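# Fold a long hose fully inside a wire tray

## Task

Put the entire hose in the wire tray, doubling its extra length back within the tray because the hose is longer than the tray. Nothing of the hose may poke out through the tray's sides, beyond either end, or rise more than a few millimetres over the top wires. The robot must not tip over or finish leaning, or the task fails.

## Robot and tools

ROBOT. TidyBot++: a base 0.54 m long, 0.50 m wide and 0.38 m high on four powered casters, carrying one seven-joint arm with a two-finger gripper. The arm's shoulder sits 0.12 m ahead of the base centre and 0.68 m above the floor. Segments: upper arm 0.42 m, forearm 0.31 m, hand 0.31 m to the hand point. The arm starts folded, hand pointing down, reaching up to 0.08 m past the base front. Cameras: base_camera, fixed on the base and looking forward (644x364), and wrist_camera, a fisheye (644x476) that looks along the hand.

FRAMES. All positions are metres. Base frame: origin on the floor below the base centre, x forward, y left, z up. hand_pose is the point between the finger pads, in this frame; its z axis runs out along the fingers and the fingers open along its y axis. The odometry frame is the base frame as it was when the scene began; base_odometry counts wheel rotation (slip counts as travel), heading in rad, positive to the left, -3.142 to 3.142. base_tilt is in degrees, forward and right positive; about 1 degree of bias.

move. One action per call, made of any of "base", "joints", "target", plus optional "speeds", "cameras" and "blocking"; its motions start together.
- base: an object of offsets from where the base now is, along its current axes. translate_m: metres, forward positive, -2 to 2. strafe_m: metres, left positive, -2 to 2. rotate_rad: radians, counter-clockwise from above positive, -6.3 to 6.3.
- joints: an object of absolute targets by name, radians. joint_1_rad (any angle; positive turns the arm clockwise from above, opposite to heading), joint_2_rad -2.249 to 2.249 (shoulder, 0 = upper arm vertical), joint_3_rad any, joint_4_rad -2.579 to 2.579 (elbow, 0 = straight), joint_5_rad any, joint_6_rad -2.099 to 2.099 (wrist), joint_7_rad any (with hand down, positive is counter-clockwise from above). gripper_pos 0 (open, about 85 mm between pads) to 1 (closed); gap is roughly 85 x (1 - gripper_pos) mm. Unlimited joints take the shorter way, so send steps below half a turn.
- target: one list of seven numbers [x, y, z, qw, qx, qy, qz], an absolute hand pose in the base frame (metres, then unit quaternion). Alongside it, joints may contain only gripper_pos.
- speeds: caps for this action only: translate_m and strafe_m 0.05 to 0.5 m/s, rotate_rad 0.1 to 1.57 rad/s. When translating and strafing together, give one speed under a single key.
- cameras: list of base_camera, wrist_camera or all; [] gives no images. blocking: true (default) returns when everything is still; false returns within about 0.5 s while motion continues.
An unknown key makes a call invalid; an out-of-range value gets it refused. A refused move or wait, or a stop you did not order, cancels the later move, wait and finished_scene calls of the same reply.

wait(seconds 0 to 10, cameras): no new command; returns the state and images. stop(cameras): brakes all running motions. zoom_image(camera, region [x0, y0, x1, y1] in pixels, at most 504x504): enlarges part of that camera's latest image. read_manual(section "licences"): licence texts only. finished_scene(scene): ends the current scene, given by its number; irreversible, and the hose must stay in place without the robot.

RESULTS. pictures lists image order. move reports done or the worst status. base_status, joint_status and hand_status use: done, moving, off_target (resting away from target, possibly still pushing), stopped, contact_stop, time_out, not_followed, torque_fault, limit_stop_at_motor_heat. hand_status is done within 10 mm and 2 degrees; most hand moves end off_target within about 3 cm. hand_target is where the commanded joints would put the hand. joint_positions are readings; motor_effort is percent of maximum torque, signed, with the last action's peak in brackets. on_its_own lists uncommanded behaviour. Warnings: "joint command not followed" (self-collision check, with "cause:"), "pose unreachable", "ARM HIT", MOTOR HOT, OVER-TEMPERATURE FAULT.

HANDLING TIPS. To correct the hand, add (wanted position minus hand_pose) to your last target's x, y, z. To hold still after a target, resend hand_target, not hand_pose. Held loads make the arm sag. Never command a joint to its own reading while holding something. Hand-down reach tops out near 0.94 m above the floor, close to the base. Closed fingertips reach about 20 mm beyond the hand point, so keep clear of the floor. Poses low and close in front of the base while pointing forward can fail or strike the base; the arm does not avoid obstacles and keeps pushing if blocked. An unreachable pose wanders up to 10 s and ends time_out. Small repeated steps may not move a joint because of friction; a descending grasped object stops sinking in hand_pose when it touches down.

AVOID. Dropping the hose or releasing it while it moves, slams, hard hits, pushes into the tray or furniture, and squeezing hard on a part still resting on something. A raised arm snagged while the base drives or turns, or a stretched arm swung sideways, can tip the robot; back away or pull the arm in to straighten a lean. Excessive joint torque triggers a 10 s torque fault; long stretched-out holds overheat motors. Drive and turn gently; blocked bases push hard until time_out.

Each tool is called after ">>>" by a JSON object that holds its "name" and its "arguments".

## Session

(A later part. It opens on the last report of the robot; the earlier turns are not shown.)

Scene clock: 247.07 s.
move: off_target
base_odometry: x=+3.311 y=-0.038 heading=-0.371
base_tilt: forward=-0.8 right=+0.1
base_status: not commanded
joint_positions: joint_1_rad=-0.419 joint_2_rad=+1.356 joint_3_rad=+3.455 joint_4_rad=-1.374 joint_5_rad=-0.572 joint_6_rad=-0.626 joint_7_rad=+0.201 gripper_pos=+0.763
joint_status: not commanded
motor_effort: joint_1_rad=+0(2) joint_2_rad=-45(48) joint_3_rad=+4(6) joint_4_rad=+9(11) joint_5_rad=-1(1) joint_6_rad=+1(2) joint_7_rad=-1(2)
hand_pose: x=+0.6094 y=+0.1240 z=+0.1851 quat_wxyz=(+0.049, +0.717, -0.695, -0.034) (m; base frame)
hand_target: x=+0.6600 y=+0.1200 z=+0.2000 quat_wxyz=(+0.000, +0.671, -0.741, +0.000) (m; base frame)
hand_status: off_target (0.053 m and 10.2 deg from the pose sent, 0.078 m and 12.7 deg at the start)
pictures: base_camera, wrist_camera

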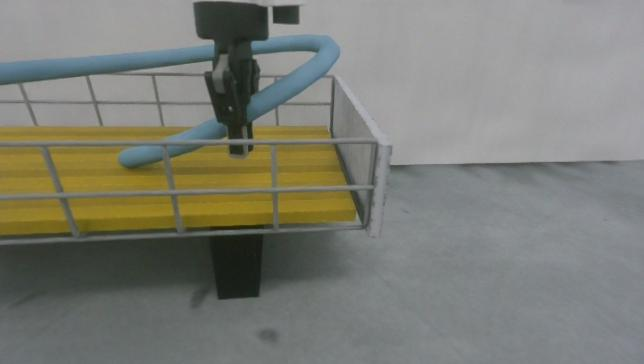

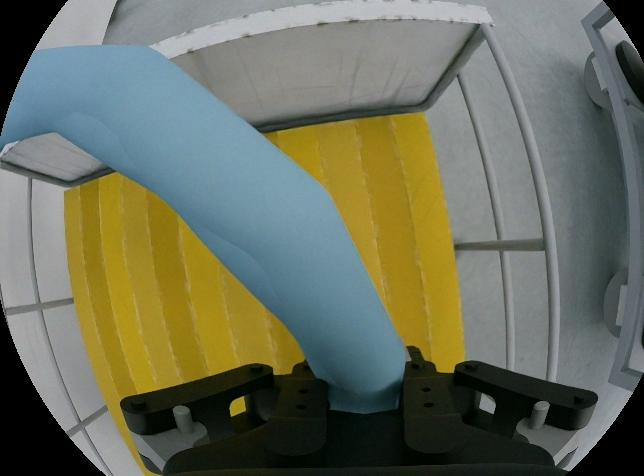

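>>> {"name": "move", "arguments": {"target": [0.65, 0.13, 0.175, 0, 0.63, -0.777, 0]}}

>>> {"name": "move", "arguments": {"joints": {"gripper_pos": 0.0}}}

Scene clock: 250.97 s.
move: off_target
base_odometry: x=+3.311 y=-0.038 heading=-0.371
base_tilt: forward=-0.7 right=+0.1
base_status: not commanded
joint_positions: joint_1_rad=-0.419 joint_2_rad=+1.394 joint_3_rad=+3.455 joint_4_rad=-1.370 joint_5_rad=-0.619 joint_6_rad=-0.604 joint_7_rad=+0.112 gripper_pos=+0.763
joint_status: not commanded
motor_effort: joint_1_rad=+0(2) joint_2_rad=-44(46) joint_3_rad=+4(7) joint_4_rad=+9(9) joint_5_rad=-1(1) joint_6_rad=+2(2) joint_7_rad=-2(2)
hand_pose: x=+0.6026 y=+0.1241 z=+0.1654 quat_wxyz=(+0.050, +0.671, -0.739, -0.035) (m; base frame)
hand_target: x=+0.6500 y=+0.1300 z=+0.1750 quat_wxyz=(+0.000, +0.630, -0.777, +0.000) (m; base frame)
hand_status: off_target (0.049 m and 9.4 deg from the pose sent, 0.042 m and 15.3 deg at the start)
pictures: base_camera, wrist_camera

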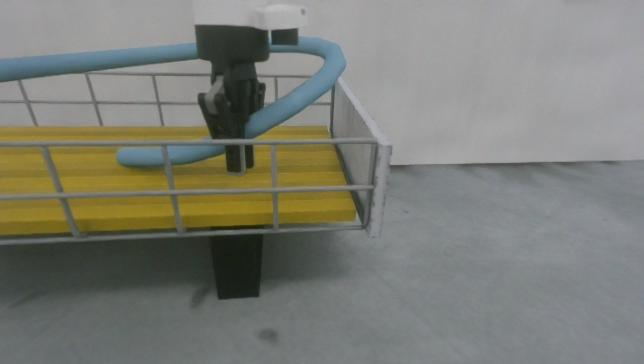

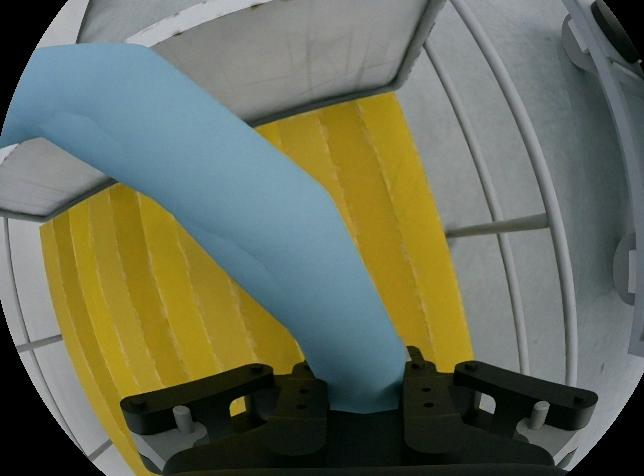

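Scene clock: 252.17 s.
move: done
base_odometry: x=+3.311 y=-0.038 heading=-0.371
base_tilt: forward=-0.7 right=+0.1
base_status: not commanded
joint_positions: joint_1_rad=-0.419 joint_2_rad=+1.402 joint_3_rad=+3.455 joint_4_rad=-1.355 joint_5_rad=-0.633 joint_6_rad=-0.583 joint_7_rad=+0.096 gripper_pos=+0.000
joint_status: all done
motor_effort: joint_1_rad=-1(2) joint_2_rad=-43(47) joint_3_rad=+3(5) joint_4_rad=+6(10) joint_5_rad=+1(1) joint_6_rad=-1(2) joint_7_rad=+0(2)
hand_pose: x=+0.6135 y=+0.1268 z=+0.1621 quat_wxyz=(+0.038, +0.663, -0.747, -0.027) (m; base frame)
hand_target: x=+0.6500 y=+0.1300 z=+0.1750 quat_wxyz=(+0.000, +0.630, -0.777, +0.000) (m; base frame)
hand_status: not commanded
pictures: base_camera, wrist_camera

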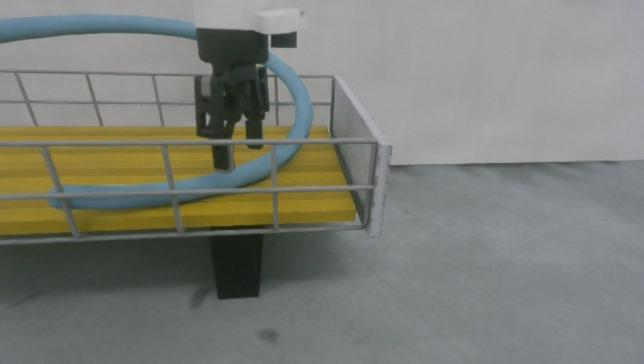

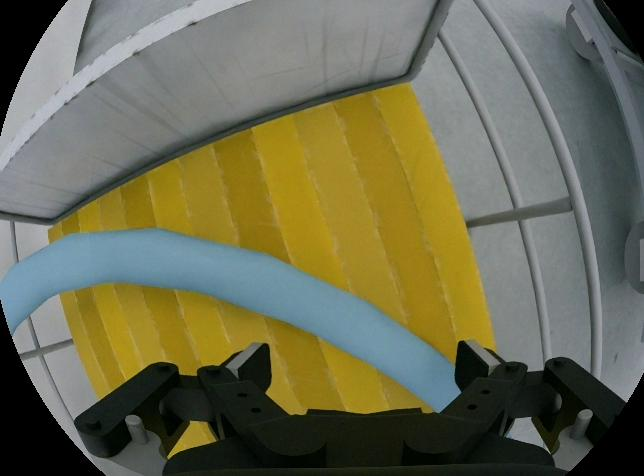

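>>> {"name": "move", "arguments": {"target": [0.63, 0.12, 0.185, 0, 0.80, -0.60, 0], "cameras": ["wrist_camera"]}}

>>> {"name": "move", "arguments": {"target": [0.62, 0.12, 0.32, 0, 0.80, -0.60, 0]}}

Scene clock: 256.97 s.
move: off_target
base_odometry: x=+3.311 y=-0.038 heading=-0.371
base_tilt: forward=-0.6 right=+0.1
base_status: not commanded
joint_positions: joint_1_rad=-0.394 joint_2_rad=+1.353 joint_3_rad=+3.406 joint_4_rad=-1.437 joint_5_rad=-0.606 joint_6_rad=-0.500 joint_7_rad=+0.451 gripper_pos=+0.000
joint_status: not commanded
motor_effort: joint_1_rad=+0(1) joint_2_rad=-42(44) joint_3_rad=+3(4) joint_4_rad=+5(7) joint_5_rad=+1(1) joint_6_rad=-1(2) joint_7_rad=+1(1)
hand_pose: x=+0.6082 y=+0.1238 z=+0.1743 quat_wxyz=(+0.021, +0.781, -0.624, -0.024) (m; base frame)
hand_target: x=+0.6300 y=+0.1200 z=+0.1850 quat_wxyz=(+0.000, +0.800, -0.600, +0.000) (m; base frame)
hand_status: off_target (0.025 m and 5.0 deg from the pose sent, 0.029 m and 23.7 deg at the start)
pictures: wrist_camera

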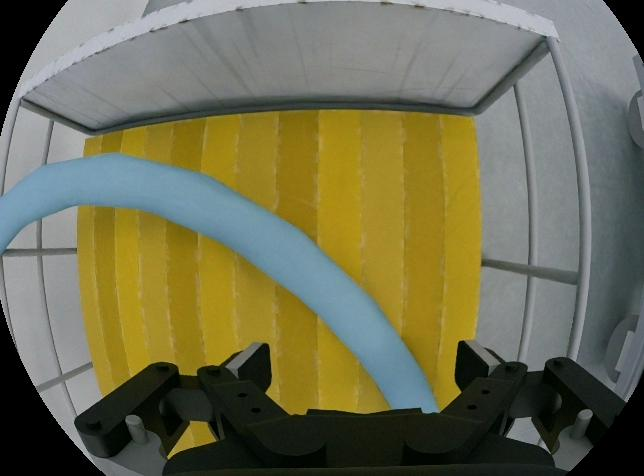

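Scene clock: 258.53 s.
move: off_target
base_odometry: x=+3.311 y=-0.038 heading=-0.371
base_tilt: forward=-0.7 right=+0.1
base_status: not commanded
joint_positions: joint_1_rad=-0.394 joint_2_rad=+1.044 joint_3_rad=+3.422 joint_4_rad=-1.593 joint_5_rad=-0.522 joint_6_rad=-0.520 joint_7_rad=+0.451 gripper_pos=+0.000
joint_status: not commanded
motor_effort: joint_1_rad=+0(1) joint_2_rad=-41(45) joint_3_rad=+3(4) joint_4_rad=+9(9) joint_5_rad=+1(1) joint_6_rad=+0(1) joint_7_rad=+0(1)
hand_pose: x=+0.6411 y=+0.1243 z=+0.3147 quat_wxyz=(-0.026, +0.790, -0.612, +0.014) (m; base frame)
hand_target: x=+0.6200 y=+0.1200 z=+0.3200 quat_wxyz=(+0.000, +0.800, -0.600, +0.000) (m; base frame)
hand_status: off_target (0.022 m and 3.8 deg from the pose sent, 0.146 m and 5.0 deg at the start)
pictures: base_camera, wrist_camera

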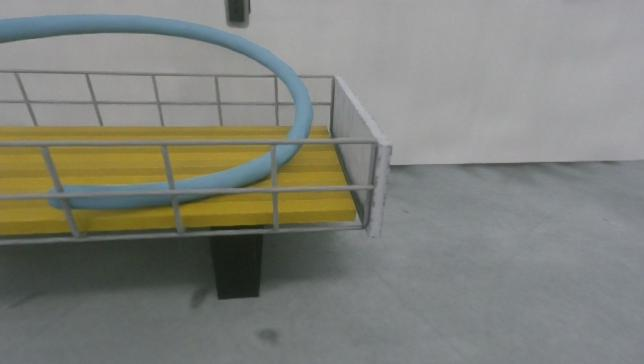

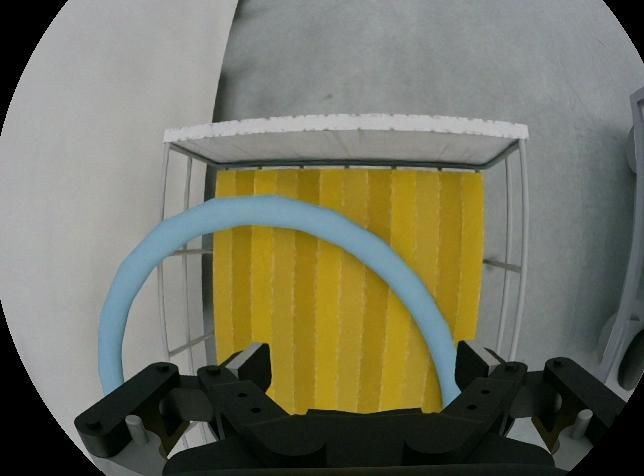

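>>> {"name": "move", "arguments": {"target": [0.58, 0.22, 0.52, 0, 0.94, -0.342, 0], "cameras": []}}

>>> {"name": "move", "arguments": {"base": {"strafe_m": 0.35}, "speeds": {"strafe_m": 0.3}, "target": [0.58, 0.0, 0.54, 0, 0.75, 0.66, 0]}}

Scene clock: 266.13 s.
move: off_target
base_odometry: x=+3.310 y=-0.038 heading=-0.371
base_tilt: forward=-0.7 right=+0.0
base_status: not commanded
joint_positions: joint_1_rad=-0.535 joint_2_rad=+0.668 joint_3_rad=+3.339 joint_4_rad=-1.549 joint_5_rad=-0.171 joint_6_rad=-0.888 joint_7_rad=+0.480 gripper_pos=+0.000
joint_status: not commanded
motor_effort: joint_1_rad=-1(2) joint_2_rad=-37(44) joint_3_rad=+1(3) joint_4_rad=+14(15) joint_5_rad=+1(1) joint_6_rad=+0(1) joint_7_rad=+0(1)
hand_pose: x=+0.6015 y=+0.2164 z=+0.5143 quat_wxyz=(-0.022, +0.918, -0.395, +0.015) (m; base frame)
hand_target: x=+0.5800 y=+0.2200 z=+0.5200 quat_wxyz=(+0.000, +0.940, -0.342, +0.000) (m; base frame)
hand_status: off_target (0.023 m and 7.3 deg from the pose sent, 0.235 m and 35.6 deg at the start)
pictures: none
No camera images: "cameras" was empty.

Scene clock: 269.13 s.
move: off_target
base_odometry: x=+3.438 y=+0.288 heading=-0.371
base_tilt: forward=-0.7 right=+0.1
base_status: done
joint_positions: joint_1_rad=+0.199 joint_2_rad=+0.584 joint_3_rad=+2.846 joint_4_rad=-1.673 joint_5_rad=+0.173 joint_6_rad=-0.889 joint_7_rad=+2.766 gripper_pos=+0.000
joint_status: not commanded
motor_effort: joint_1_rad=-1(4) joint_2_rad=-33(38) joint_3_rad=-4(5) joint_4_rad=+13(15) joint_5_rad=+0(1) joint_6_rad=+0(1) joint_7_rad=+0(1)
hand_pose: x=+0.5952 y=+0.0076 z=+0.5319 quat_wxyz=(-0.005, +0.780, +0.625, +0.017) (m; base frame)
hand_target: x=+0.5800 y=+0.0000 z=+0.5400 quat_wxyz=(+0.000, +0.751, +0.661, +0.000) (m; base frame)
hand_status: off_target (0.019 m and 5.7 deg from the pose sent, 0.219 m and 129.3 deg at the start)
pictures: base_camera, wrist_camera

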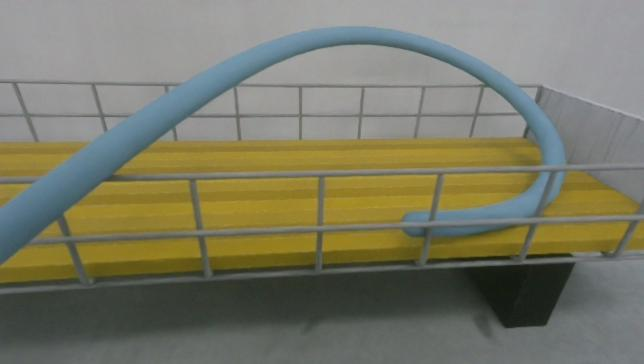

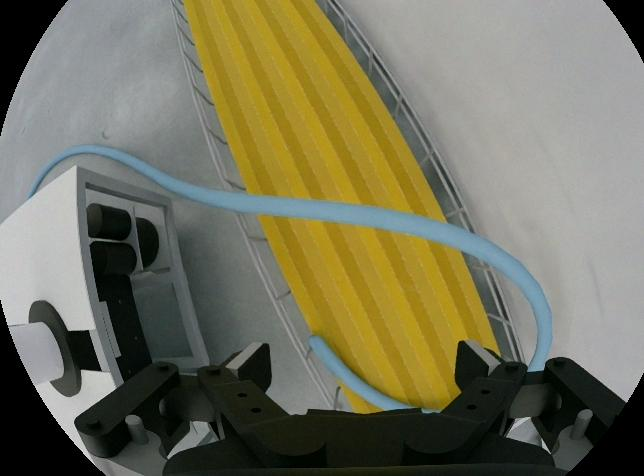

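>>> {"name": "move", "arguments": {"target": [0.25, 0.45, 0.55, 0, 0.643, 0.766, 0]}}

Scene clock: 278.30 s.
move: off_target
base_odometry: x=+3.438 y=+0.288 heading=-0.371
base_tilt: forward=-0.8 right=+0.1
base_status: not commanded
joint_positions: joint_1_rad=-1.003 joint_2_rad=+0.584 joint_3_rad=+2.756 joint_4_rad=-1.658 joint_5_rad=+0.224 joint_6_rad=-0.912 joint_7_rad=+1.862 gripper_pos=+0.000
joint_status: not commanded
motor_effort: joint_1_rad=+0(3) joint_2_rad=-33(33) joint_3_rad=-5(6) joint_4_rad=+13(14) joint_5_rad=+1(1) joint_6_rad=+0(1) joint_7_rad=+0(1)
hand_pose: x=+0.2571 y=+0.4597 z=+0.5417 quat_wxyz=(-0.022, +0.640, +0.768, +0.008) (m; base frame)
hand_target: x=+0.2500 y=+0.4500 z=+0.5500 quat_wxyz=(+0.000, +0.643, +0.766, +0.000) (m; base frame)
hand_status: off_target (0.015 m and 2.7 deg from the pose sent, 0.561 m and 22.7 deg at the start)
pictures: base_camera, wrist_camera

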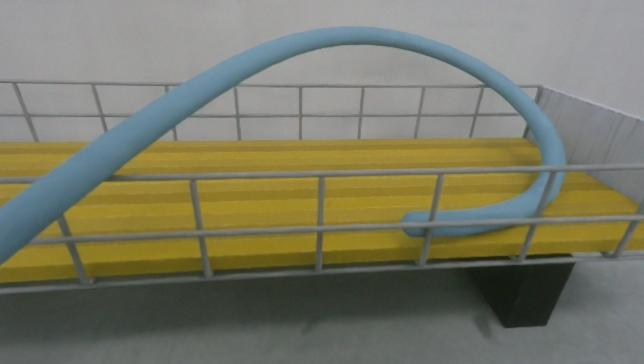

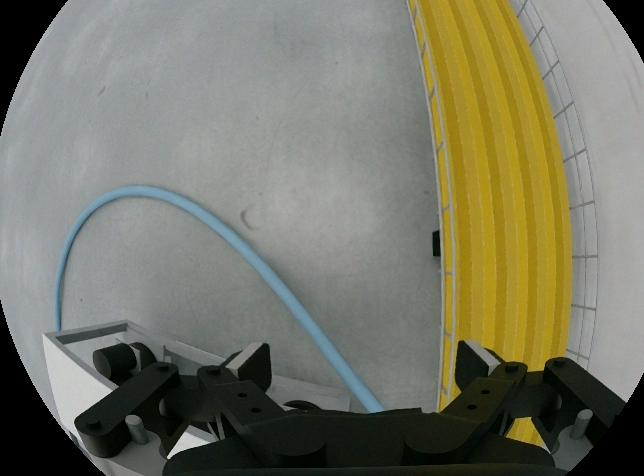

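>>> {"name": "move", "arguments": {"base": {"strafe_m": -0.7}, "target": [0.5, -0.05, 0.5, 0, 0.94, 0.342, 0], "cameras": []}}

>>> {"name": "move", "arguments": {"base": {"translate_m": -0.9}, "cameras": []}}

>>> {"name": "move", "arguments": {"base": {"rotate_rad": 1.57}, "target": [0.45, -0.15, 0.52, 0, 1, 0, 0]}}

Scene clock: 291.60 s.
move: off_target
base_odometry: x=+3.184 y=-0.364 heading=-0.371
base_tilt: forward=-0.6 right=+0.1
base_status: done
joint_positions: joint_1_rad=+0.245 joint_2_rad=+0.501 joint_3_rad=+2.960 joint_4_rad=-1.983 joint_5_rad=+0.157 joint_6_rad=-0.735 joint_7_rad=+2.222 gripper_pos=+0.000
joint_status: not commanded
motor_effort: joint_1_rad=-1(5) joint_2_rad=-27(35) joint_3_rad=-2(6) joint_4_rad=+10(14) joint_5_rad=+1(1) joint_6_rad=-1(2) joint_7_rad=+1(1)
hand_pose: x=+0.4881 y=-0.0464 z=+0.4950 quat_wxyz=(-0.005, +0.941, +0.338, -0.033) (m; base frame)
hand_target: x=+0.5000 y=-0.0500 z=+0.5000 quat_wxyz=(+0.000, +0.940, +0.342, +0.000) (m; base frame)
hand_status: off_target (0.013 m and 3.8 deg from the pose sent, 0.566 m and 60.5 deg at the start)
pictures: none
No camera images: "cameras" was empty.

Scene clock: 294.63 s.
move: done
base_odometry: x=+2.345 y=-0.038 heading=-0.371
base_tilt: forward=-0.6 right=+0.1
base_status: done
joint_positions: joint_1_rad=+0.245 joint_2_rad=+0.493 joint_3_rad=+2.960 joint_4_rad=-1.990 joint_5_rad=+0.157 joint_6_rad=-0.730 joint_7_rad=+2.223 gripper_pos=+0.000
joint_status: not commanded
motor_effort: joint_1_rad=+0(1) joint_2_rad=-27(31) joint_3_rad=-3(3) joint_4_rad=+10(12) joint_5_rad=+1(1) joint_6_rad=-1(2) joint_7_rad=+0(1)
hand_pose: x=+0.4869 y=-0.0461 z=+0.4966 quat_wxyz=(-0.004, +0.941, +0.338, -0.030) (m; base frame)
hand_target: x=+0.5000 y=-0.0500 z=+0.5000 quat_wxyz=(+0.000, +0.940, +0.342, +0.000) (m; base frame)
hand_status: not commanded
pictures: none
No camera images: "cameras" was empty.

Scene clock: 296.93 s.
move: off_target
base_odometry: x=+2.345 y=-0.038 heading=+1.199
base_tilt: forward=-0.7 right=+0.1
base_status: done
joint_positions: joint_1_rad=+0.388 joint_2_rad=+0.413 joint_3_rad=+3.174 joint_4_rad=-2.031 joint_5_rad=+0.007 joint_6_rad=-0.730 joint_7_rad=+2.085 gripper_pos=+0.000
joint_status: not commanded
motor_effort: joint_1_rad=+0(4) joint_2_rad=-25(28) joint_3_rad=-1(4) joint_4_rad=+11(12) joint_5_rad=+1(2) joint_6_rad=-1(2) joint_7_rad=+0(1)
hand_pose: x=+0.4482 y=-0.1481 z=+0.5151 quat_wxyz=(+0.000, +0.999, +0.051, -0.018) (m; base frame)
hand_target: x=+0.4500 y=-0.1500 z=+0.5200 quat_wxyz=(+0.000, +1.000, +0.000, +0.000) (m; base frame)
hand_status: off_target (0.006 m and 6.2 deg from the pose sent, 0.113 m and 39.7 deg at the start)
pictures: base_camera, wrist_camera

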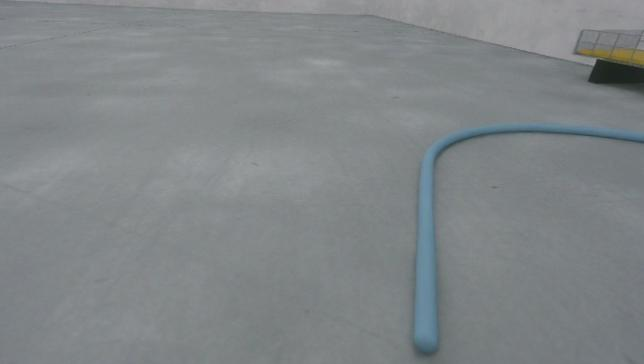

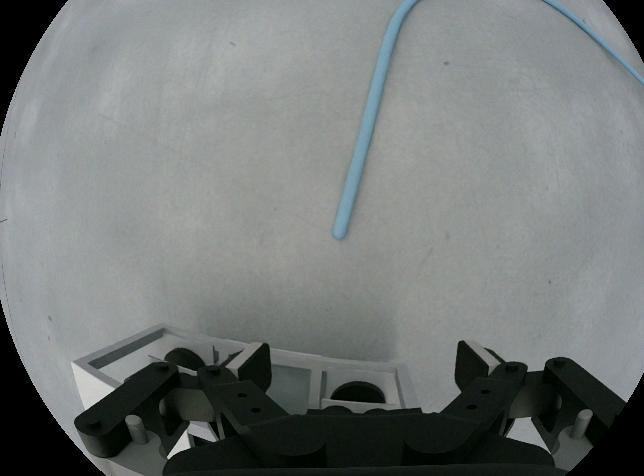

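>>> {"name": "move", "arguments": {"target": [0.65, -0.15, 0.18, 0, 0.985, -0.174, 0], "joints": {"gripper_pos": 0.2}}}

Scene clock: 301.87 s.
move: off_target
base_odometry: x=+2.345 y=-0.038 heading=+1.199
base_tilt: forward=-0.7 right=+0.2
base_status: not commanded
joint_positions: joint_1_rad=+0.279 joint_2_rad=+1.361 joint_3_rad=+3.174 joint_4_rad=-1.335 joint_5_rad=-0.050 joint_6_rad=-0.528 joint_7_rad=+1.626 gripper_pos=+0.200
joint_status: all done
motor_effort: joint_1_rad=+0(1) joint_2_rad=-44(46) joint_3_rad=-1(2) joint_4_rad=+7(12) joint_5_rad=+0(1) joint_6_rad=-1(2) joint_7_rad=+1(1)
hand_pose: x=+0.6178 y=-0.1533 z=+0.1751 quat_wxyz=(-0.003, +0.990, -0.138, -0.041) (m; base frame)
hand_target: x=+0.6500 y=-0.1500 z=+0.1800 quat_wxyz=(+0.000, +0.985, -0.174, +0.000) (m; base frame)
hand_status: off_target (0.033 m and 6.3 deg from the pose sent, 0.391 m and 26.0 deg at the start)
pictures: base_camera, wrist_camera

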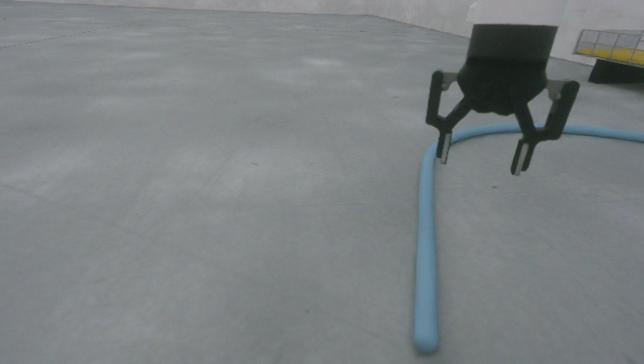

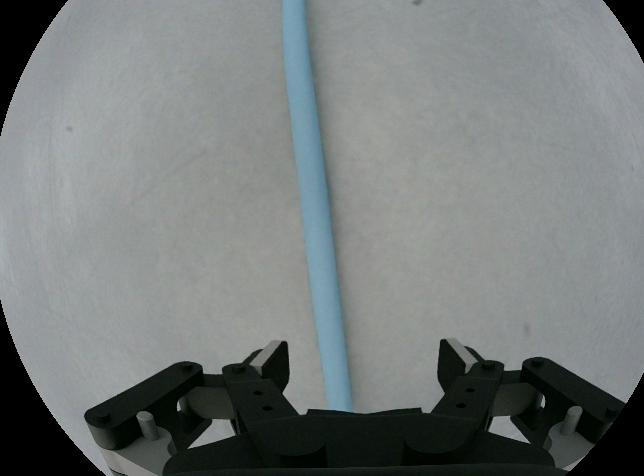

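>>> {"name": "move", "arguments": {"target": [0.65, -0.135, 0.045, 0, 0.992, -0.122, 0], "cameras": ["wrist_camera"]}}

>>> {"name": "move", "arguments": {"target": [0.65, -0.135, 0.028, 0, 0.992, -0.122, 0], "cameras": ["wrist_camera"]}}

Scene clock: 306.60 s.
move: off_target
base_odometry: x=+2.345 y=-0.038 heading=+1.199
base_tilt: forward=-0.7 right=+0.1
base_status: not commanded
joint_positions: joint_1_rad=+0.264 joint_2_rad=+1.680 joint_3_rad=+3.173 joint_4_rad=-1.065 joint_5_rad=-0.051 joint_6_rad=-0.482 joint_7_rad=+1.623 gripper_pos=+0.200
joint_status: not commanded
motor_effort: joint_1_rad=-1(1) joint_2_rad=-44(48) joint_3_rad=-1(2) joint_4_rad=+6(8) joint_5_rad=+1(1) joint_6_rad=-1(2) joint_7_rad=-1(1)
hand_pose: x=+0.6118 y=-0.1436 z=+0.0354 quat_wxyz=(-0.002, +0.991, -0.127, -0.043) (m; base frame)
hand_target: x=+0.6500 y=-0.1350 z=+0.0450 quat_wxyz=(+0.000, +0.993, -0.122, +0.000) (m; base frame)
hand_status: off_target (0.040 m and 4.9 deg from the pose sent, 0.135 m and 5.0 deg at the start)
pictures: wrist_camera

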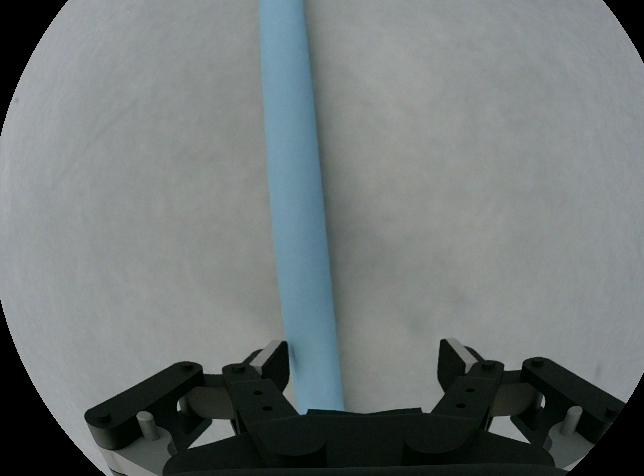

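Scene clock: 307.57 s.
move: off_target
base_odometry: x=+2.345 y=-0.038 heading=+1.199
base_tilt: forward=-0.7 right=+0.1
base_status: not commanded
joint_positions: joint_1_rad=+0.259 joint_2_rad=+1.706 joint_3_rad=+3.173 joint_4_rad=-1.013 joint_5_rad=-0.051 joint_6_rad=-0.480 joint_7_rad=+1.623 gripper_pos=+0.200
joint_status: not commanded
motor_effort: joint_1_rad=-1(1) joint_2_rad=-44(45) joint_3_rad=-1(1) joint_4_rad=+7(9) joint_5_rad=+1(2) joint_6_rad=-1(1) joint_7_rad=+0(1)
hand_pose: x=+0.6267 y=-0.1443 z=+0.0272 quat_wxyz=(+0.000, +0.992, -0.124, -0.029) (m; base frame)
hand_target: x=+0.6500 y=-0.1350 z=+0.0280 quat_wxyz=(+0.000, +0.993, -0.122, +0.000) (m; base frame)
hand_status: off_target (0.025 m and 3.3 deg from the pose sent, 0.040 m and 4.9 deg at the start)
pictures: wrist_camera

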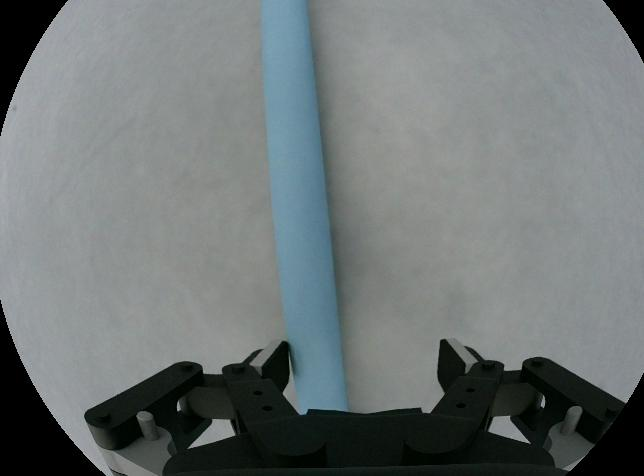

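>>> {"name": "move", "arguments": {"target": [0.65, -0.12, 0.022, 0, 0.992, -0.122, 0], "cameras": []}}

>>> {"name": "move", "arguments": {"joints": {"gripper_pos": 0.97}, "cameras": ["wrist_camera"]}}

Scene clock: 310.90 s.
move: off_target
base_odometry: x=+2.345 y=-0.038 heading=+1.199
base_tilt: forward=-0.7 right=+0.1
base_status: not commanded
joint_positions: joint_1_rad=+0.230 joint_2_rad=+1.719 joint_3_rad=+3.173 joint_4_rad=-1.013 joint_5_rad=-0.051 joint_6_rad=-0.475 joint_7_rad=+1.623 gripper_pos=+0.200
joint_status: not commanded
motor_effort: joint_1_rad=-1(3) joint_2_rad=-44(45) joint_3_rad=-2(2) joint_4_rad=+7(8) joint_5_rad=+1(1) joint_6_rad=-1(1) joint_7_rad=+0(1)
hand_pose: x=+0.6243 y=-0.1279 z=+0.0203 quat_wxyz=(+0.000, +0.993, -0.110, -0.033) (m; base frame)
hand_target: x=+0.6500 y=-0.1200 z=+0.0220 quat_wxyz=(+0.000, +0.993, -0.122, +0.000) (m; base frame)
hand_status: off_target (0.027 m and 4.0 deg from the pose sent, 0.034 m and 3.3 deg at the start)
pictures: none
No camera images: "cameras" was empty.

Scene clock: 311.87 s.
move: off_target
base_odometry: x=+2.345 y=-0.038 heading=+1.199
base_tilt: forward=-0.7 right=+0.1
base_status: not commanded
joint_positions: joint_1_rad=+0.229 joint_2_rad=+1.719 joint_3_rad=+3.173 joint_4_rad=-1.013 joint_5_rad=-0.051 joint_6_rad=-0.475 joint_7_rad=+1.623 gripper_pos=+0.764
joint_status: gripper_pos off_target (ended at +0.764, target +0.970)
motor_effort: joint_1_rad=-1(1) joint_2_rad=-43(44) joint_3_rad=-1(2) joint_4_rad=+8(9) joint_5_rad=+1(1) joint_6_rad=+1(2) joint_7_rad=+1(1)
hand_pose: x=+0.6244 y=-0.1275 z=+0.0204 quat_wxyz=(+0.000, +0.993, -0.109, -0.033) (m; base frame)
hand_target: x=+0.6500 y=-0.1200 z=+0.0220 quat_wxyz=(+0.000, +0.993, -0.122, +0.000) (m; base frame)
hand_status: not commanded
pictures: wrist_camera

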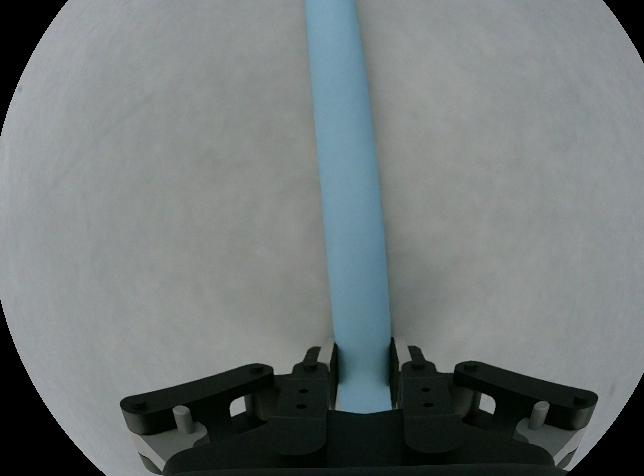

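>>> {"name": "move", "arguments": {"target": [0.55, -0.12, 0.30, 0, 0.992, -0.122, 0], "cameras": []}}

>>> {"name": "move", "arguments": {"base": {"strafe_m": 0.25}, "target": [0.50, -0.30, 0.42, 0, 0.99, -0.122, 0]}}

Scene clock: 320.03 s.
move: off_target
base_odometry: x=+2.345 y=-0.038 heading=+1.199
base_tilt: forward=-0.7 right=+0.1
base_status: not commanded
joint_positions: joint_1_rad=+0.243 joint_2_rad=+1.033 joint_3_rad=+3.173 joint_4_rad=-1.832 joint_5_rad=-0.051 joint_6_rad=-0.371 joint_7_rad=+1.623 gripper_pos=+0.764
joint_status: not commanded
motor_effort: joint_1_rad=+0(1) joint_2_rad=-39(47) joint_3_rad=-1(2) joint_4_rad=+5(9) joint_5_rad=+1(1) joint_6_rad=+0(2) joint_7_rad=+0(1)
hand_pose: x=+0.5223 y=-0.1107 z=+0.2849 quat_wxyz=(-0.002, +0.991, -0.128, -0.047) (m; base frame)
hand_target: x=+0.5500 y=-0.1200 z=+0.3000 quat_wxyz=(+0.000, +0.993, -0.122, +0.000) (m; base frame)
hand_status: off_target (0.033 m and 5.4 deg from the pose sent, 0.289 m and 4.0 deg at the start)
pictures: none
No camera images: "cameras" was empty.

Scene clock: 321.93 s.
move: off_target
base_odometry: x=+2.112 y=+0.053 heading=+1.199
base_tilt: forward=-0.7 right=+0.1
base_status: done
joint_positions: joint_1_rad=+0.639 joint_2_rad=+0.814 joint_3_rad=+3.173 joint_4_rad=-1.732 joint_5_rad=-0.046 joint_6_rad=-0.596 joint_7_rad=+1.949 gripper_pos=+0.764
joint_status: not commanded
motor_effort: joint_1_rad=-1(2) joint_2_rad=-40(41) joint_3_rad=-1(2) joint_4_rad=+11(12) joint_5_rad=+0(1) joint_6_rad=+1(2) joint_7_rad=+1(1)
hand_pose: x=+0.5021 y=-0.2940 z=+0.3989 quat_wxyz=(-0.001, +0.987, -0.160, +0.001) (m; base frame)
hand_target: x=+0.5000 y=-0.3000 z=+0.4200 quat_wxyz=(+0.000, +0.992, -0.122, +0.000) (m; base frame)
hand_status: off_target (0.022 m and 4.3 deg from the pose sent, 0.234 m and 5.4 deg at the start)
pictures: base_camera, wrist_camera

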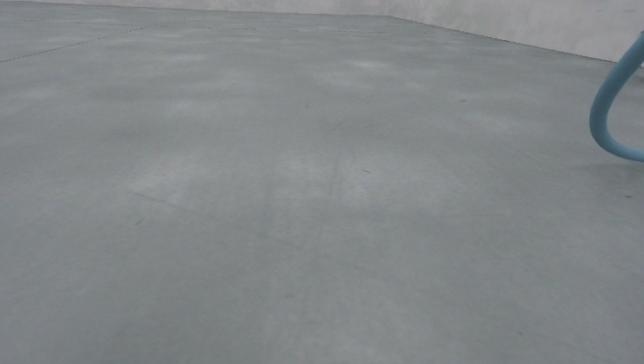

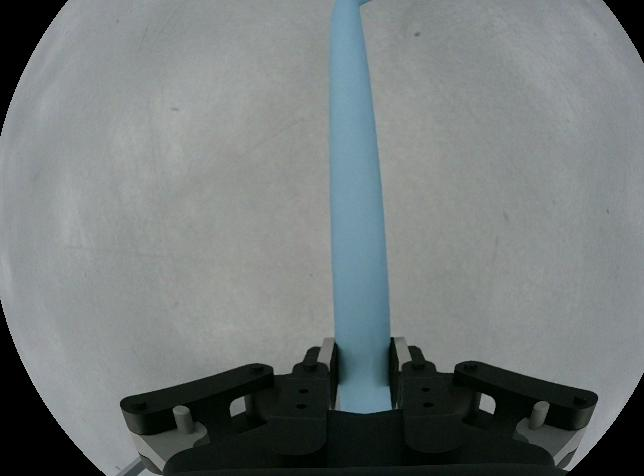

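>>> {"name": "move", "arguments": {"base": {"translate_m": 0.6}, "speeds": {"translate_m": 0.3}, "target": [0.50, -0.30, 0.46, 0, 0.88, -0.48, 0]}}

>>> {"name": "move", "arguments": {"base": {"translate_m": 0.7}, "speeds": {"translate_m": 0.3}, "target": [0.50, -0.30, 0.48, 0, 0.75, -0.66, 0]}}

Scene clock: 328.80 s.
move: off_target
base_odometry: x=+2.329 y=+0.612 heading=+1.200
base_tilt: forward=-0.7 right=+0.1
base_status: done
joint_positions: joint_1_rad=+0.534 joint_2_rad=+0.743 joint_3_rad=+3.335 joint_4_rad=-1.713 joint_5_rad=-0.178 joint_6_rad=-0.713 joint_7_rad=+1.490 gripper_pos=+0.764
joint_status: not commanded
motor_effort: joint_1_rad=+1(3) joint_2_rad=-38(41) joint_3_rad=+3(4) joint_4_rad=+12(14) joint_5_rad=+1(2) joint_6_rad=+2(3) joint_7_rad=-1(2)
hand_pose: x=+0.4980 y=-0.2968 z=+0.4393 quat_wxyz=(+0.006, +0.902, -0.432, -0.007) (m; base frame)
hand_target: x=+0.5000 y=-0.3000 z=+0.4600 quat_wxyz=(+0.000, +0.878, -0.479, +0.000) (m; base frame)
hand_status: off_target (0.021 m and 6.1 deg from the pose sent, 0.061 m and 38.8 deg at the start)
pictures: base_camera, wrist_camera

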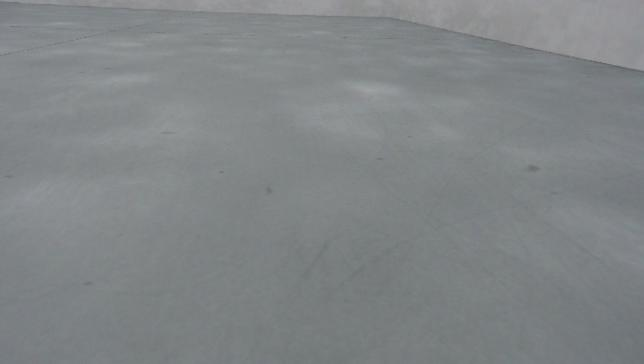

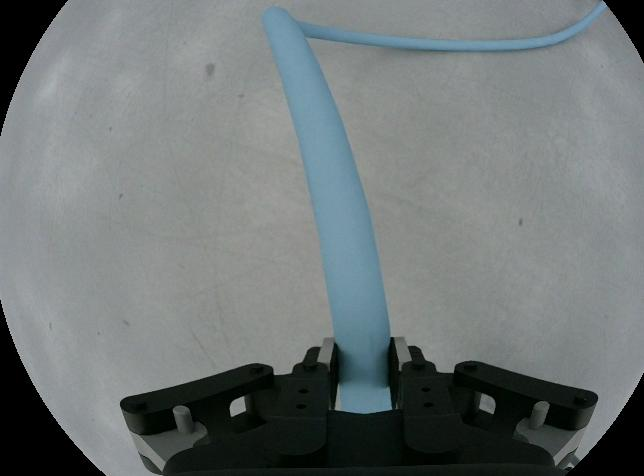

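Scene clock: 332.03 s.
move: off_target
base_odometry: x=+2.583 y=+1.265 heading=+1.200
base_tilt: forward=-0.7 right=+0.1
base_status: done
joint_positions: joint_1_rad=+0.465 joint_2_rad=+0.712 joint_3_rad=+3.462 joint_4_rad=-1.700 joint_5_rad=-0.260 joint_6_rad=-0.775 joint_7_rad=+1.101 gripper_pos=+0.764
joint_status: not commanded
motor_effort: joint_1_rad=-2(3) joint_2_rad=-39(40) joint_3_rad=+1(5) joint_4_rad=+15(15) joint_5_rad=+1(2) joint_6_rad=+1(3) joint_7_rad=+1(1)
hand_pose: x=+0.4943 y=-0.3059 z=+0.4625 quat_wxyz=(+0.013, +0.774, -0.632, -0.002) (m; base frame)
hand_target: x=+0.5000 y=-0.3000 z=+0.4800 quat_wxyz=(+0.000, +0.751, -0.661, +0.000) (m; base frame)
hand_status: off_target (0.019 m and 4.5 deg from the pose sent, 0.041 m and 31.5 deg at the start)
pictures: base_camera, wrist_camera

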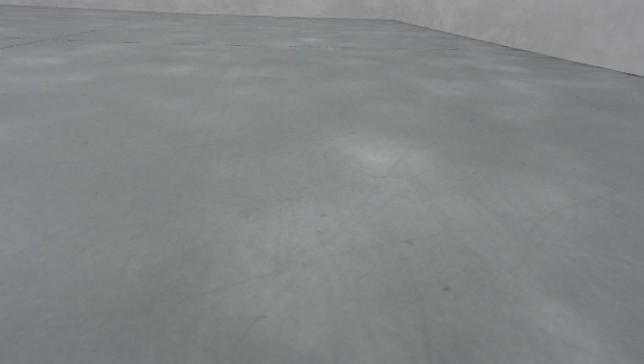

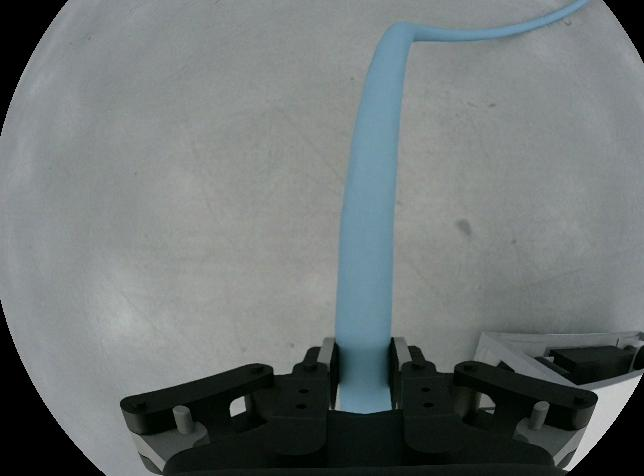

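>>> {"name": "move", "arguments": {}}

Scene clock: 341.83 s.
base_odometry: x=+2.583 y=+1.265 heading=+1.200
base_tilt: forward=-0.7 right=+0.1
base_status: done
joint_positions: joint_1_rad=+0.465 joint_2_rad=+0.712 joint_3_rad=+3.462 joint_4_rad=-1.700 joint_5_rad=-0.261 joint_6_rad=-0.775 joint_7_rad=+1.101 gripper_pos=+0.764
joint_status: not commanded
motor_effort: joint_1_rad=-2(3) joint_2_rad=-39(40) joint_3_rad=+2(5) joint_4_rad=+13(15) joint_5_rad=+2(2) joint_6_rad=+2(3) joint_7_rad=+1(1)
hand_pose: x=+0.4944 y=-0.3059 z=+0.4625 quat_wxyz=(+0.013, +0.774, -0.633, -0.002) (m; base frame)
hand_target: x=+0.5000 y=-0.3000 z=+0.4800 quat_wxyz=(+0.000, +0.751, -0.661, +0.000) (m; base frame)
hand_status: off_target (0.019 m and 4.4 deg from the pose sent, 0.041 m and 31.5 deg at the start)
pictures: base_camera, wrist_camera

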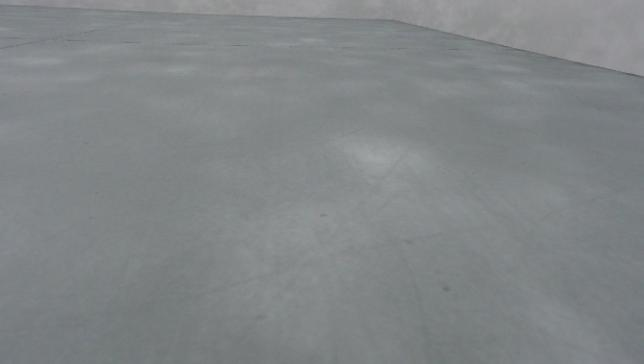

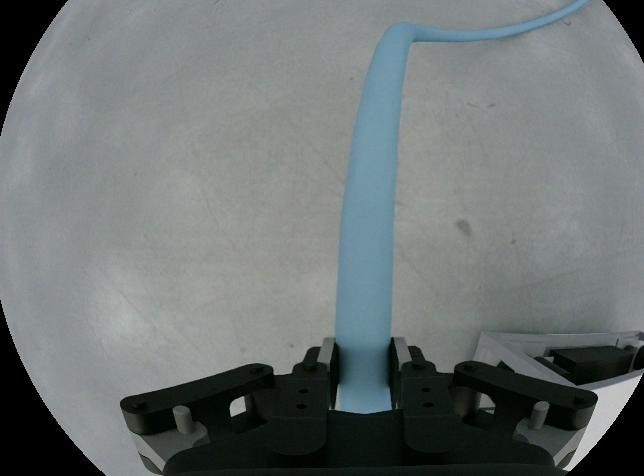

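>>> {"name": "move", "arguments": {"base": {"translate_m":0.8}, "speeds": {"translate_m":0.3}}}

>>> {"name": "move", "arguments": {"base": {"rotate_rad":-0.8}, "speeds": {"rotate_rad":0.4}}}

Scene clock: 347.60 s.
move: done
base_odometry: x=+2.873 y=+2.011 heading=+1.200
base_tilt: forward=-0.7 right=+0.2
base_status: done
joint_positions: joint_1_rad=+0.465 joint_2_rad=+0.712 joint_3_rad=+3.470 joint_4_rad=-1.700 joint_5_rad=-0.263 joint_6_rad=-0.776 joint_7_rad=+1.098 gripper_pos=+0.764
joint_status: not commanded
motor_effort: joint_1_rad=-2(5) joint_2_rad=-39(41) joint_3_rad=+2(4) joint_4_rad=+14(16) joint_5_rad=+1(2) joint_6_rad=+2(2) joint_7_rad=+1(2)
hand_pose: x=+0.4920 y=-0.3089 z=+0.4629 quat_wxyz=(+0.015, +0.771, -0.637, -0.002) (m; base frame)
hand_target: x=+0.5000 y=-0.3000 z=+0.4800 quat_wxyz=(+0.000, +0.751, -0.661, +0.000) (m; base frame)
hand_status: not commanded
pictures: base_camera, wrist_camera

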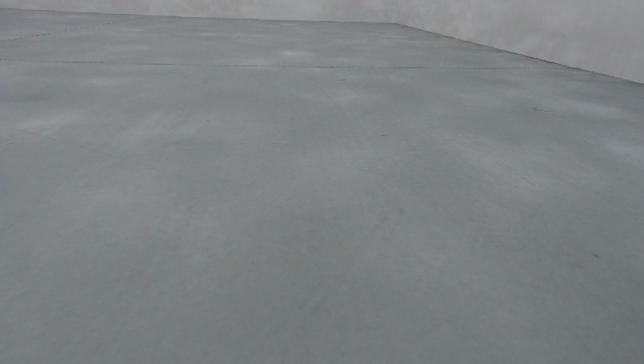

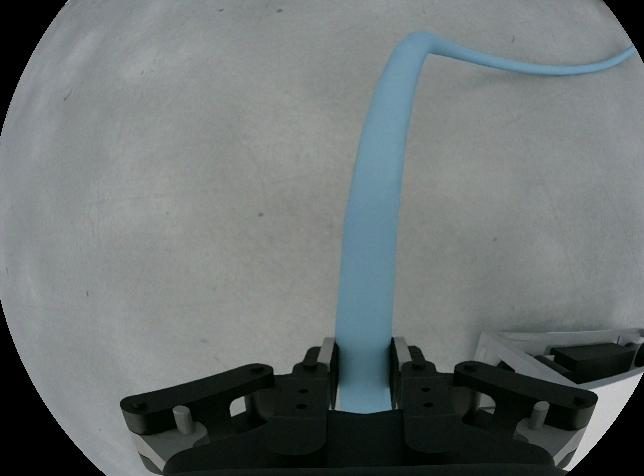

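Scene clock: 350.33 s.
move: done
base_odometry: x=+2.873 y=+2.011 heading=+0.401
base_tilt: forward=-0.7 right=+0.1
base_status: done
joint_positions: joint_1_rad=+0.452 joint_2_rad=+0.712 joint_3_rad=+3.471 joint_4_rad=-1.700 joint_5_rad=-0.267 joint_6_rad=-0.777 joint_7_rad=+1.097 gripper_pos=+0.764
joint_status: not commanded
motor_effort: joint_1_rad=+2(3) joint_2_rad=-36(40) joint_3_rad=+5(6) joint_4_rad=+12(15) joint_5_rad=+1(3) joint_6_rad=+1(2) joint_7_rad=-1(2)
hand_pose: x=+0.4970 y=-0.3033 z=+0.4630 quat_wxyz=(+0.013, +0.774, -0.633, -0.001) (m; base frame)
hand_target: x=+0.5000 y=-0.3000 z=+0.4800 quat_wxyz=(+0.000, +0.751, -0.661, +0.000) (m; base frame)
hand_status: not commanded
pictures: base_camera, wrist_camera

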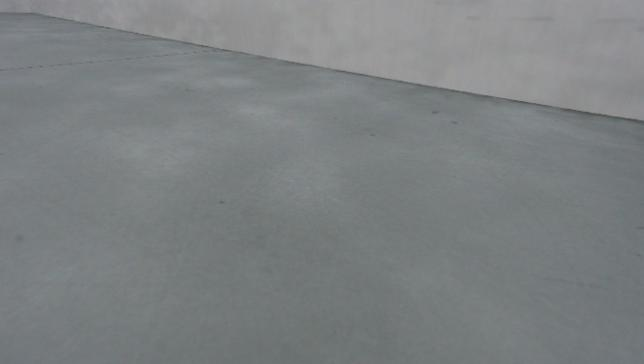

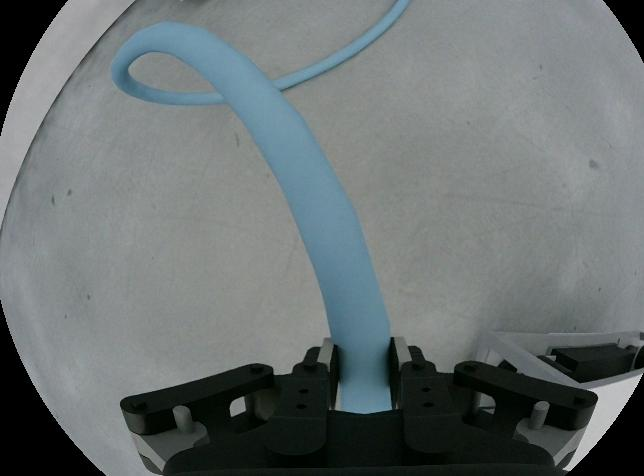

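>>> {"name": "move", "arguments": {"base": {"rotate_rad":-0.772}, "speeds": {"rotate_rad":0.4}}}

>>> {"name": "move", "arguments": {"base": {"strafe_m":0.5,"translate_m":0.5}, "speeds": {"translate_m":0.3}}}

Scene clock: 361.07 s.
move: done
base_odometry: x=+2.873 y=+2.011 heading=-0.371
base_tilt: forward=-0.7 right=+0.1
base_status: done
joint_positions: joint_1_rad=+0.448 joint_2_rad=+0.712 joint_3_rad=+3.471 joint_4_rad=-1.699 joint_5_rad=-0.267 joint_6_rad=-0.777 joint_7_rad=+1.097 gripper_pos=+0.764
joint_status: not commanded
motor_effort: joint_1_rad=+1(6) joint_2_rad=-36(37) joint_3_rad=+4(8) joint_4_rad=+13(14) joint_5_rad=+0(2) joint_6_rad=+1(2) joint_7_rad=-1(2)
hand_pose: x=+0.4984 y=-0.3025 z=+0.4634 quat_wxyz=(+0.013, +0.775, -0.632, +0.000) (m; base frame)
hand_target: x=+0.5000 y=-0.3000 z=+0.4800 quat_wxyz=(+0.000, +0.751, -0.661, +0.000) (m; base frame)
hand_status: not commanded
pictures: base_camera, wrist_camera

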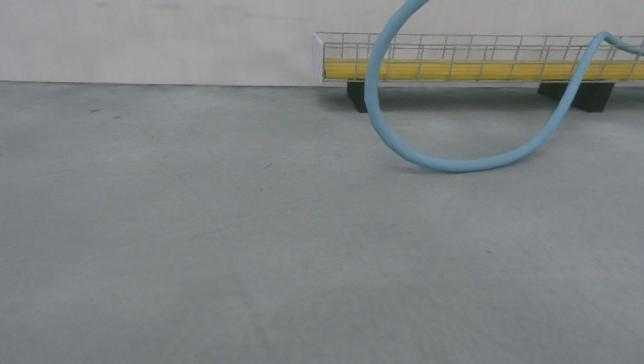

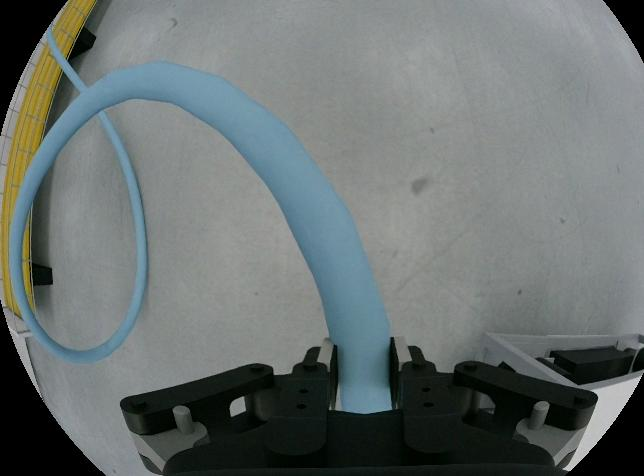

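Scene clock: 364.37 s.
move: done
base_odometry: x=+3.521 y=+2.295 heading=-0.371
base_tilt: forward=-0.7 right=+0.1
base_status: done
joint_positions: joint_1_rad=+0.445 joint_2_rad=+0.709 joint_3_rad=+3.471 joint_4_rad=-1.697 joint_5_rad=-0.267 joint_6_rad=-0.777 joint_7_rad=+1.097 gripper_pos=+0.764
joint_status: not commanded
motor_effort: joint_1_rad=+1(4) joint_2_rad=-35(37) joint_3_rad=+5(6) joint_4_rad=+12(14) joint_5_rad=+1(2) joint_6_rad=+0(2) joint_7_rad=-1(2)
hand_pose: x=+0.5008 y=-0.3025 z=+0.4652 quat_wxyz=(+0.013, +0.776, -0.631, +0.002) (m; base frame)
hand_target: x=+0.5000 y=-0.3000 z=+0.4800 quat_wxyz=(+0.000, +0.751, -0.661, +0.000) (m; base frame)
hand_status: not commanded
pictures: base_camera, wrist_camera

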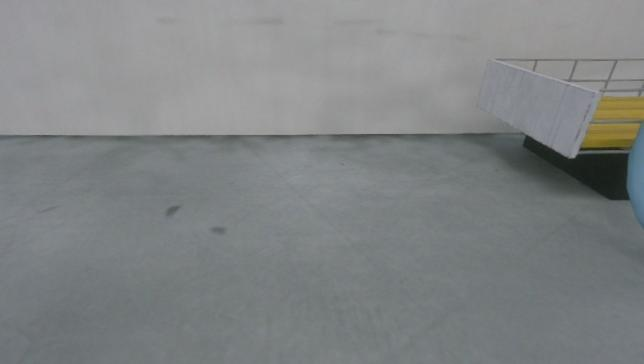

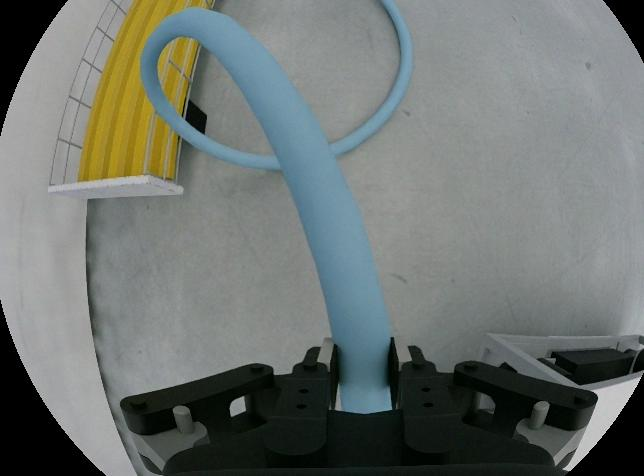

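>>> {"name": "move", "arguments": {"base": {"strafe_m":0.2,"translate_m":0.22}, "speeds": {"translate_m":0.2}, "cameras": []}}

>>> {"name": "move", "arguments": {"target": [0.70,-0.20,0.48,0,0.751,-0.661,0]}}

Scene clock: 374.57 s.
move: done
base_odometry: x=+3.798 y=+2.402 heading=-0.371
base_tilt: forward=-0.7 right=+0.1
base_status: done
joint_positions: joint_1_rad=+0.446 joint_2_rad=+0.708 joint_3_rad=+3.472 joint_4_rad=-1.697 joint_5_rad=-0.268 joint_6_rad=-0.777 joint_7_rad=+1.097 gripper_pos=+0.764
joint_status: not commanded
motor_effort: joint_1_rad=+0(3) joint_2_rad=-37(37) joint_3_rad=+4(6) joint_4_rad=+13(14) joint_5_rad=+1(2) joint_6_rad=+1(2) joint_7_rad=+0(1)
hand_pose: x=+0.5009 y=-0.3029 z=+0.4659 quat_wxyz=(+0.013, +0.776, -0.631, +0.003) (m; base frame)
hand_target: x=+0.5000 y=-0.3000 z=+0.4800 quat_wxyz=(+0.000, +0.751, -0.661, +0.000) (m; base frame)
hand_status: not commanded
pictures: none
No camera images: "cameras" was empty.

Scene clock: 376.60 s.
move: off_target
base_odometry: x=+3.798 y=+2.402 heading=-0.371
base_tilt: forward=-0.6 right=+0.1
base_status: not commanded
joint_positions: joint_1_rad=+0.227 joint_2_rad=+0.953 joint_3_rad=+3.455 joint_4_rad=-1.155 joint_5_rad=-0.268 joint_6_rad=-1.061 joint_7_rad=+0.676 gripper_pos=+0.764
joint_status: not commanded
motor_effort: joint_1_rad=-2(2) joint_2_rad=-48(49) joint_3_rad=+2(4) joint_4_rad=+17(18) joint_5_rad=+1(2) joint_6_rad=+2(2) joint_7_rad=+1(2)
hand_pose: x=+0.6916 y=-0.2297 z=+0.4614 quat_wxyz=(+0.008, +0.752, -0.659, +0.008) (m; base frame)
hand_target: x=+0.7000 y=-0.2000 z=+0.4800 quat_wxyz=(+0.000, +0.751, -0.661, +0.000) (m; base frame)
hand_status: off_target (0.036 m and 1.4 deg from the pose sent, 0.225 m and 4.7 deg at the start)
pictures: base_camera, wrist_camera

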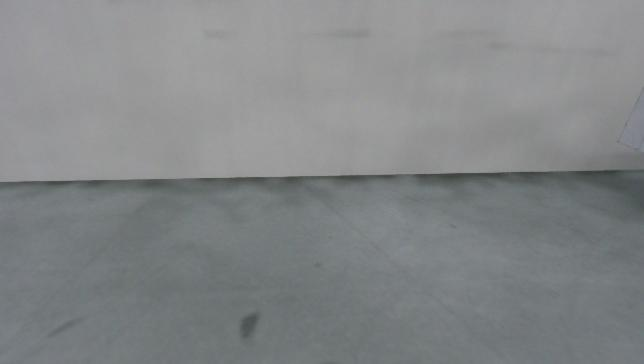

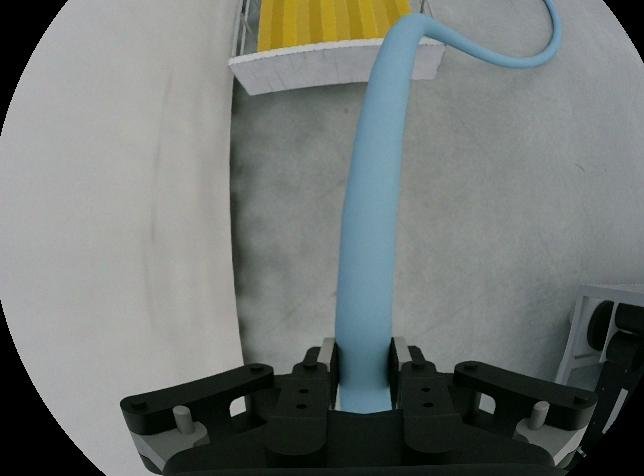

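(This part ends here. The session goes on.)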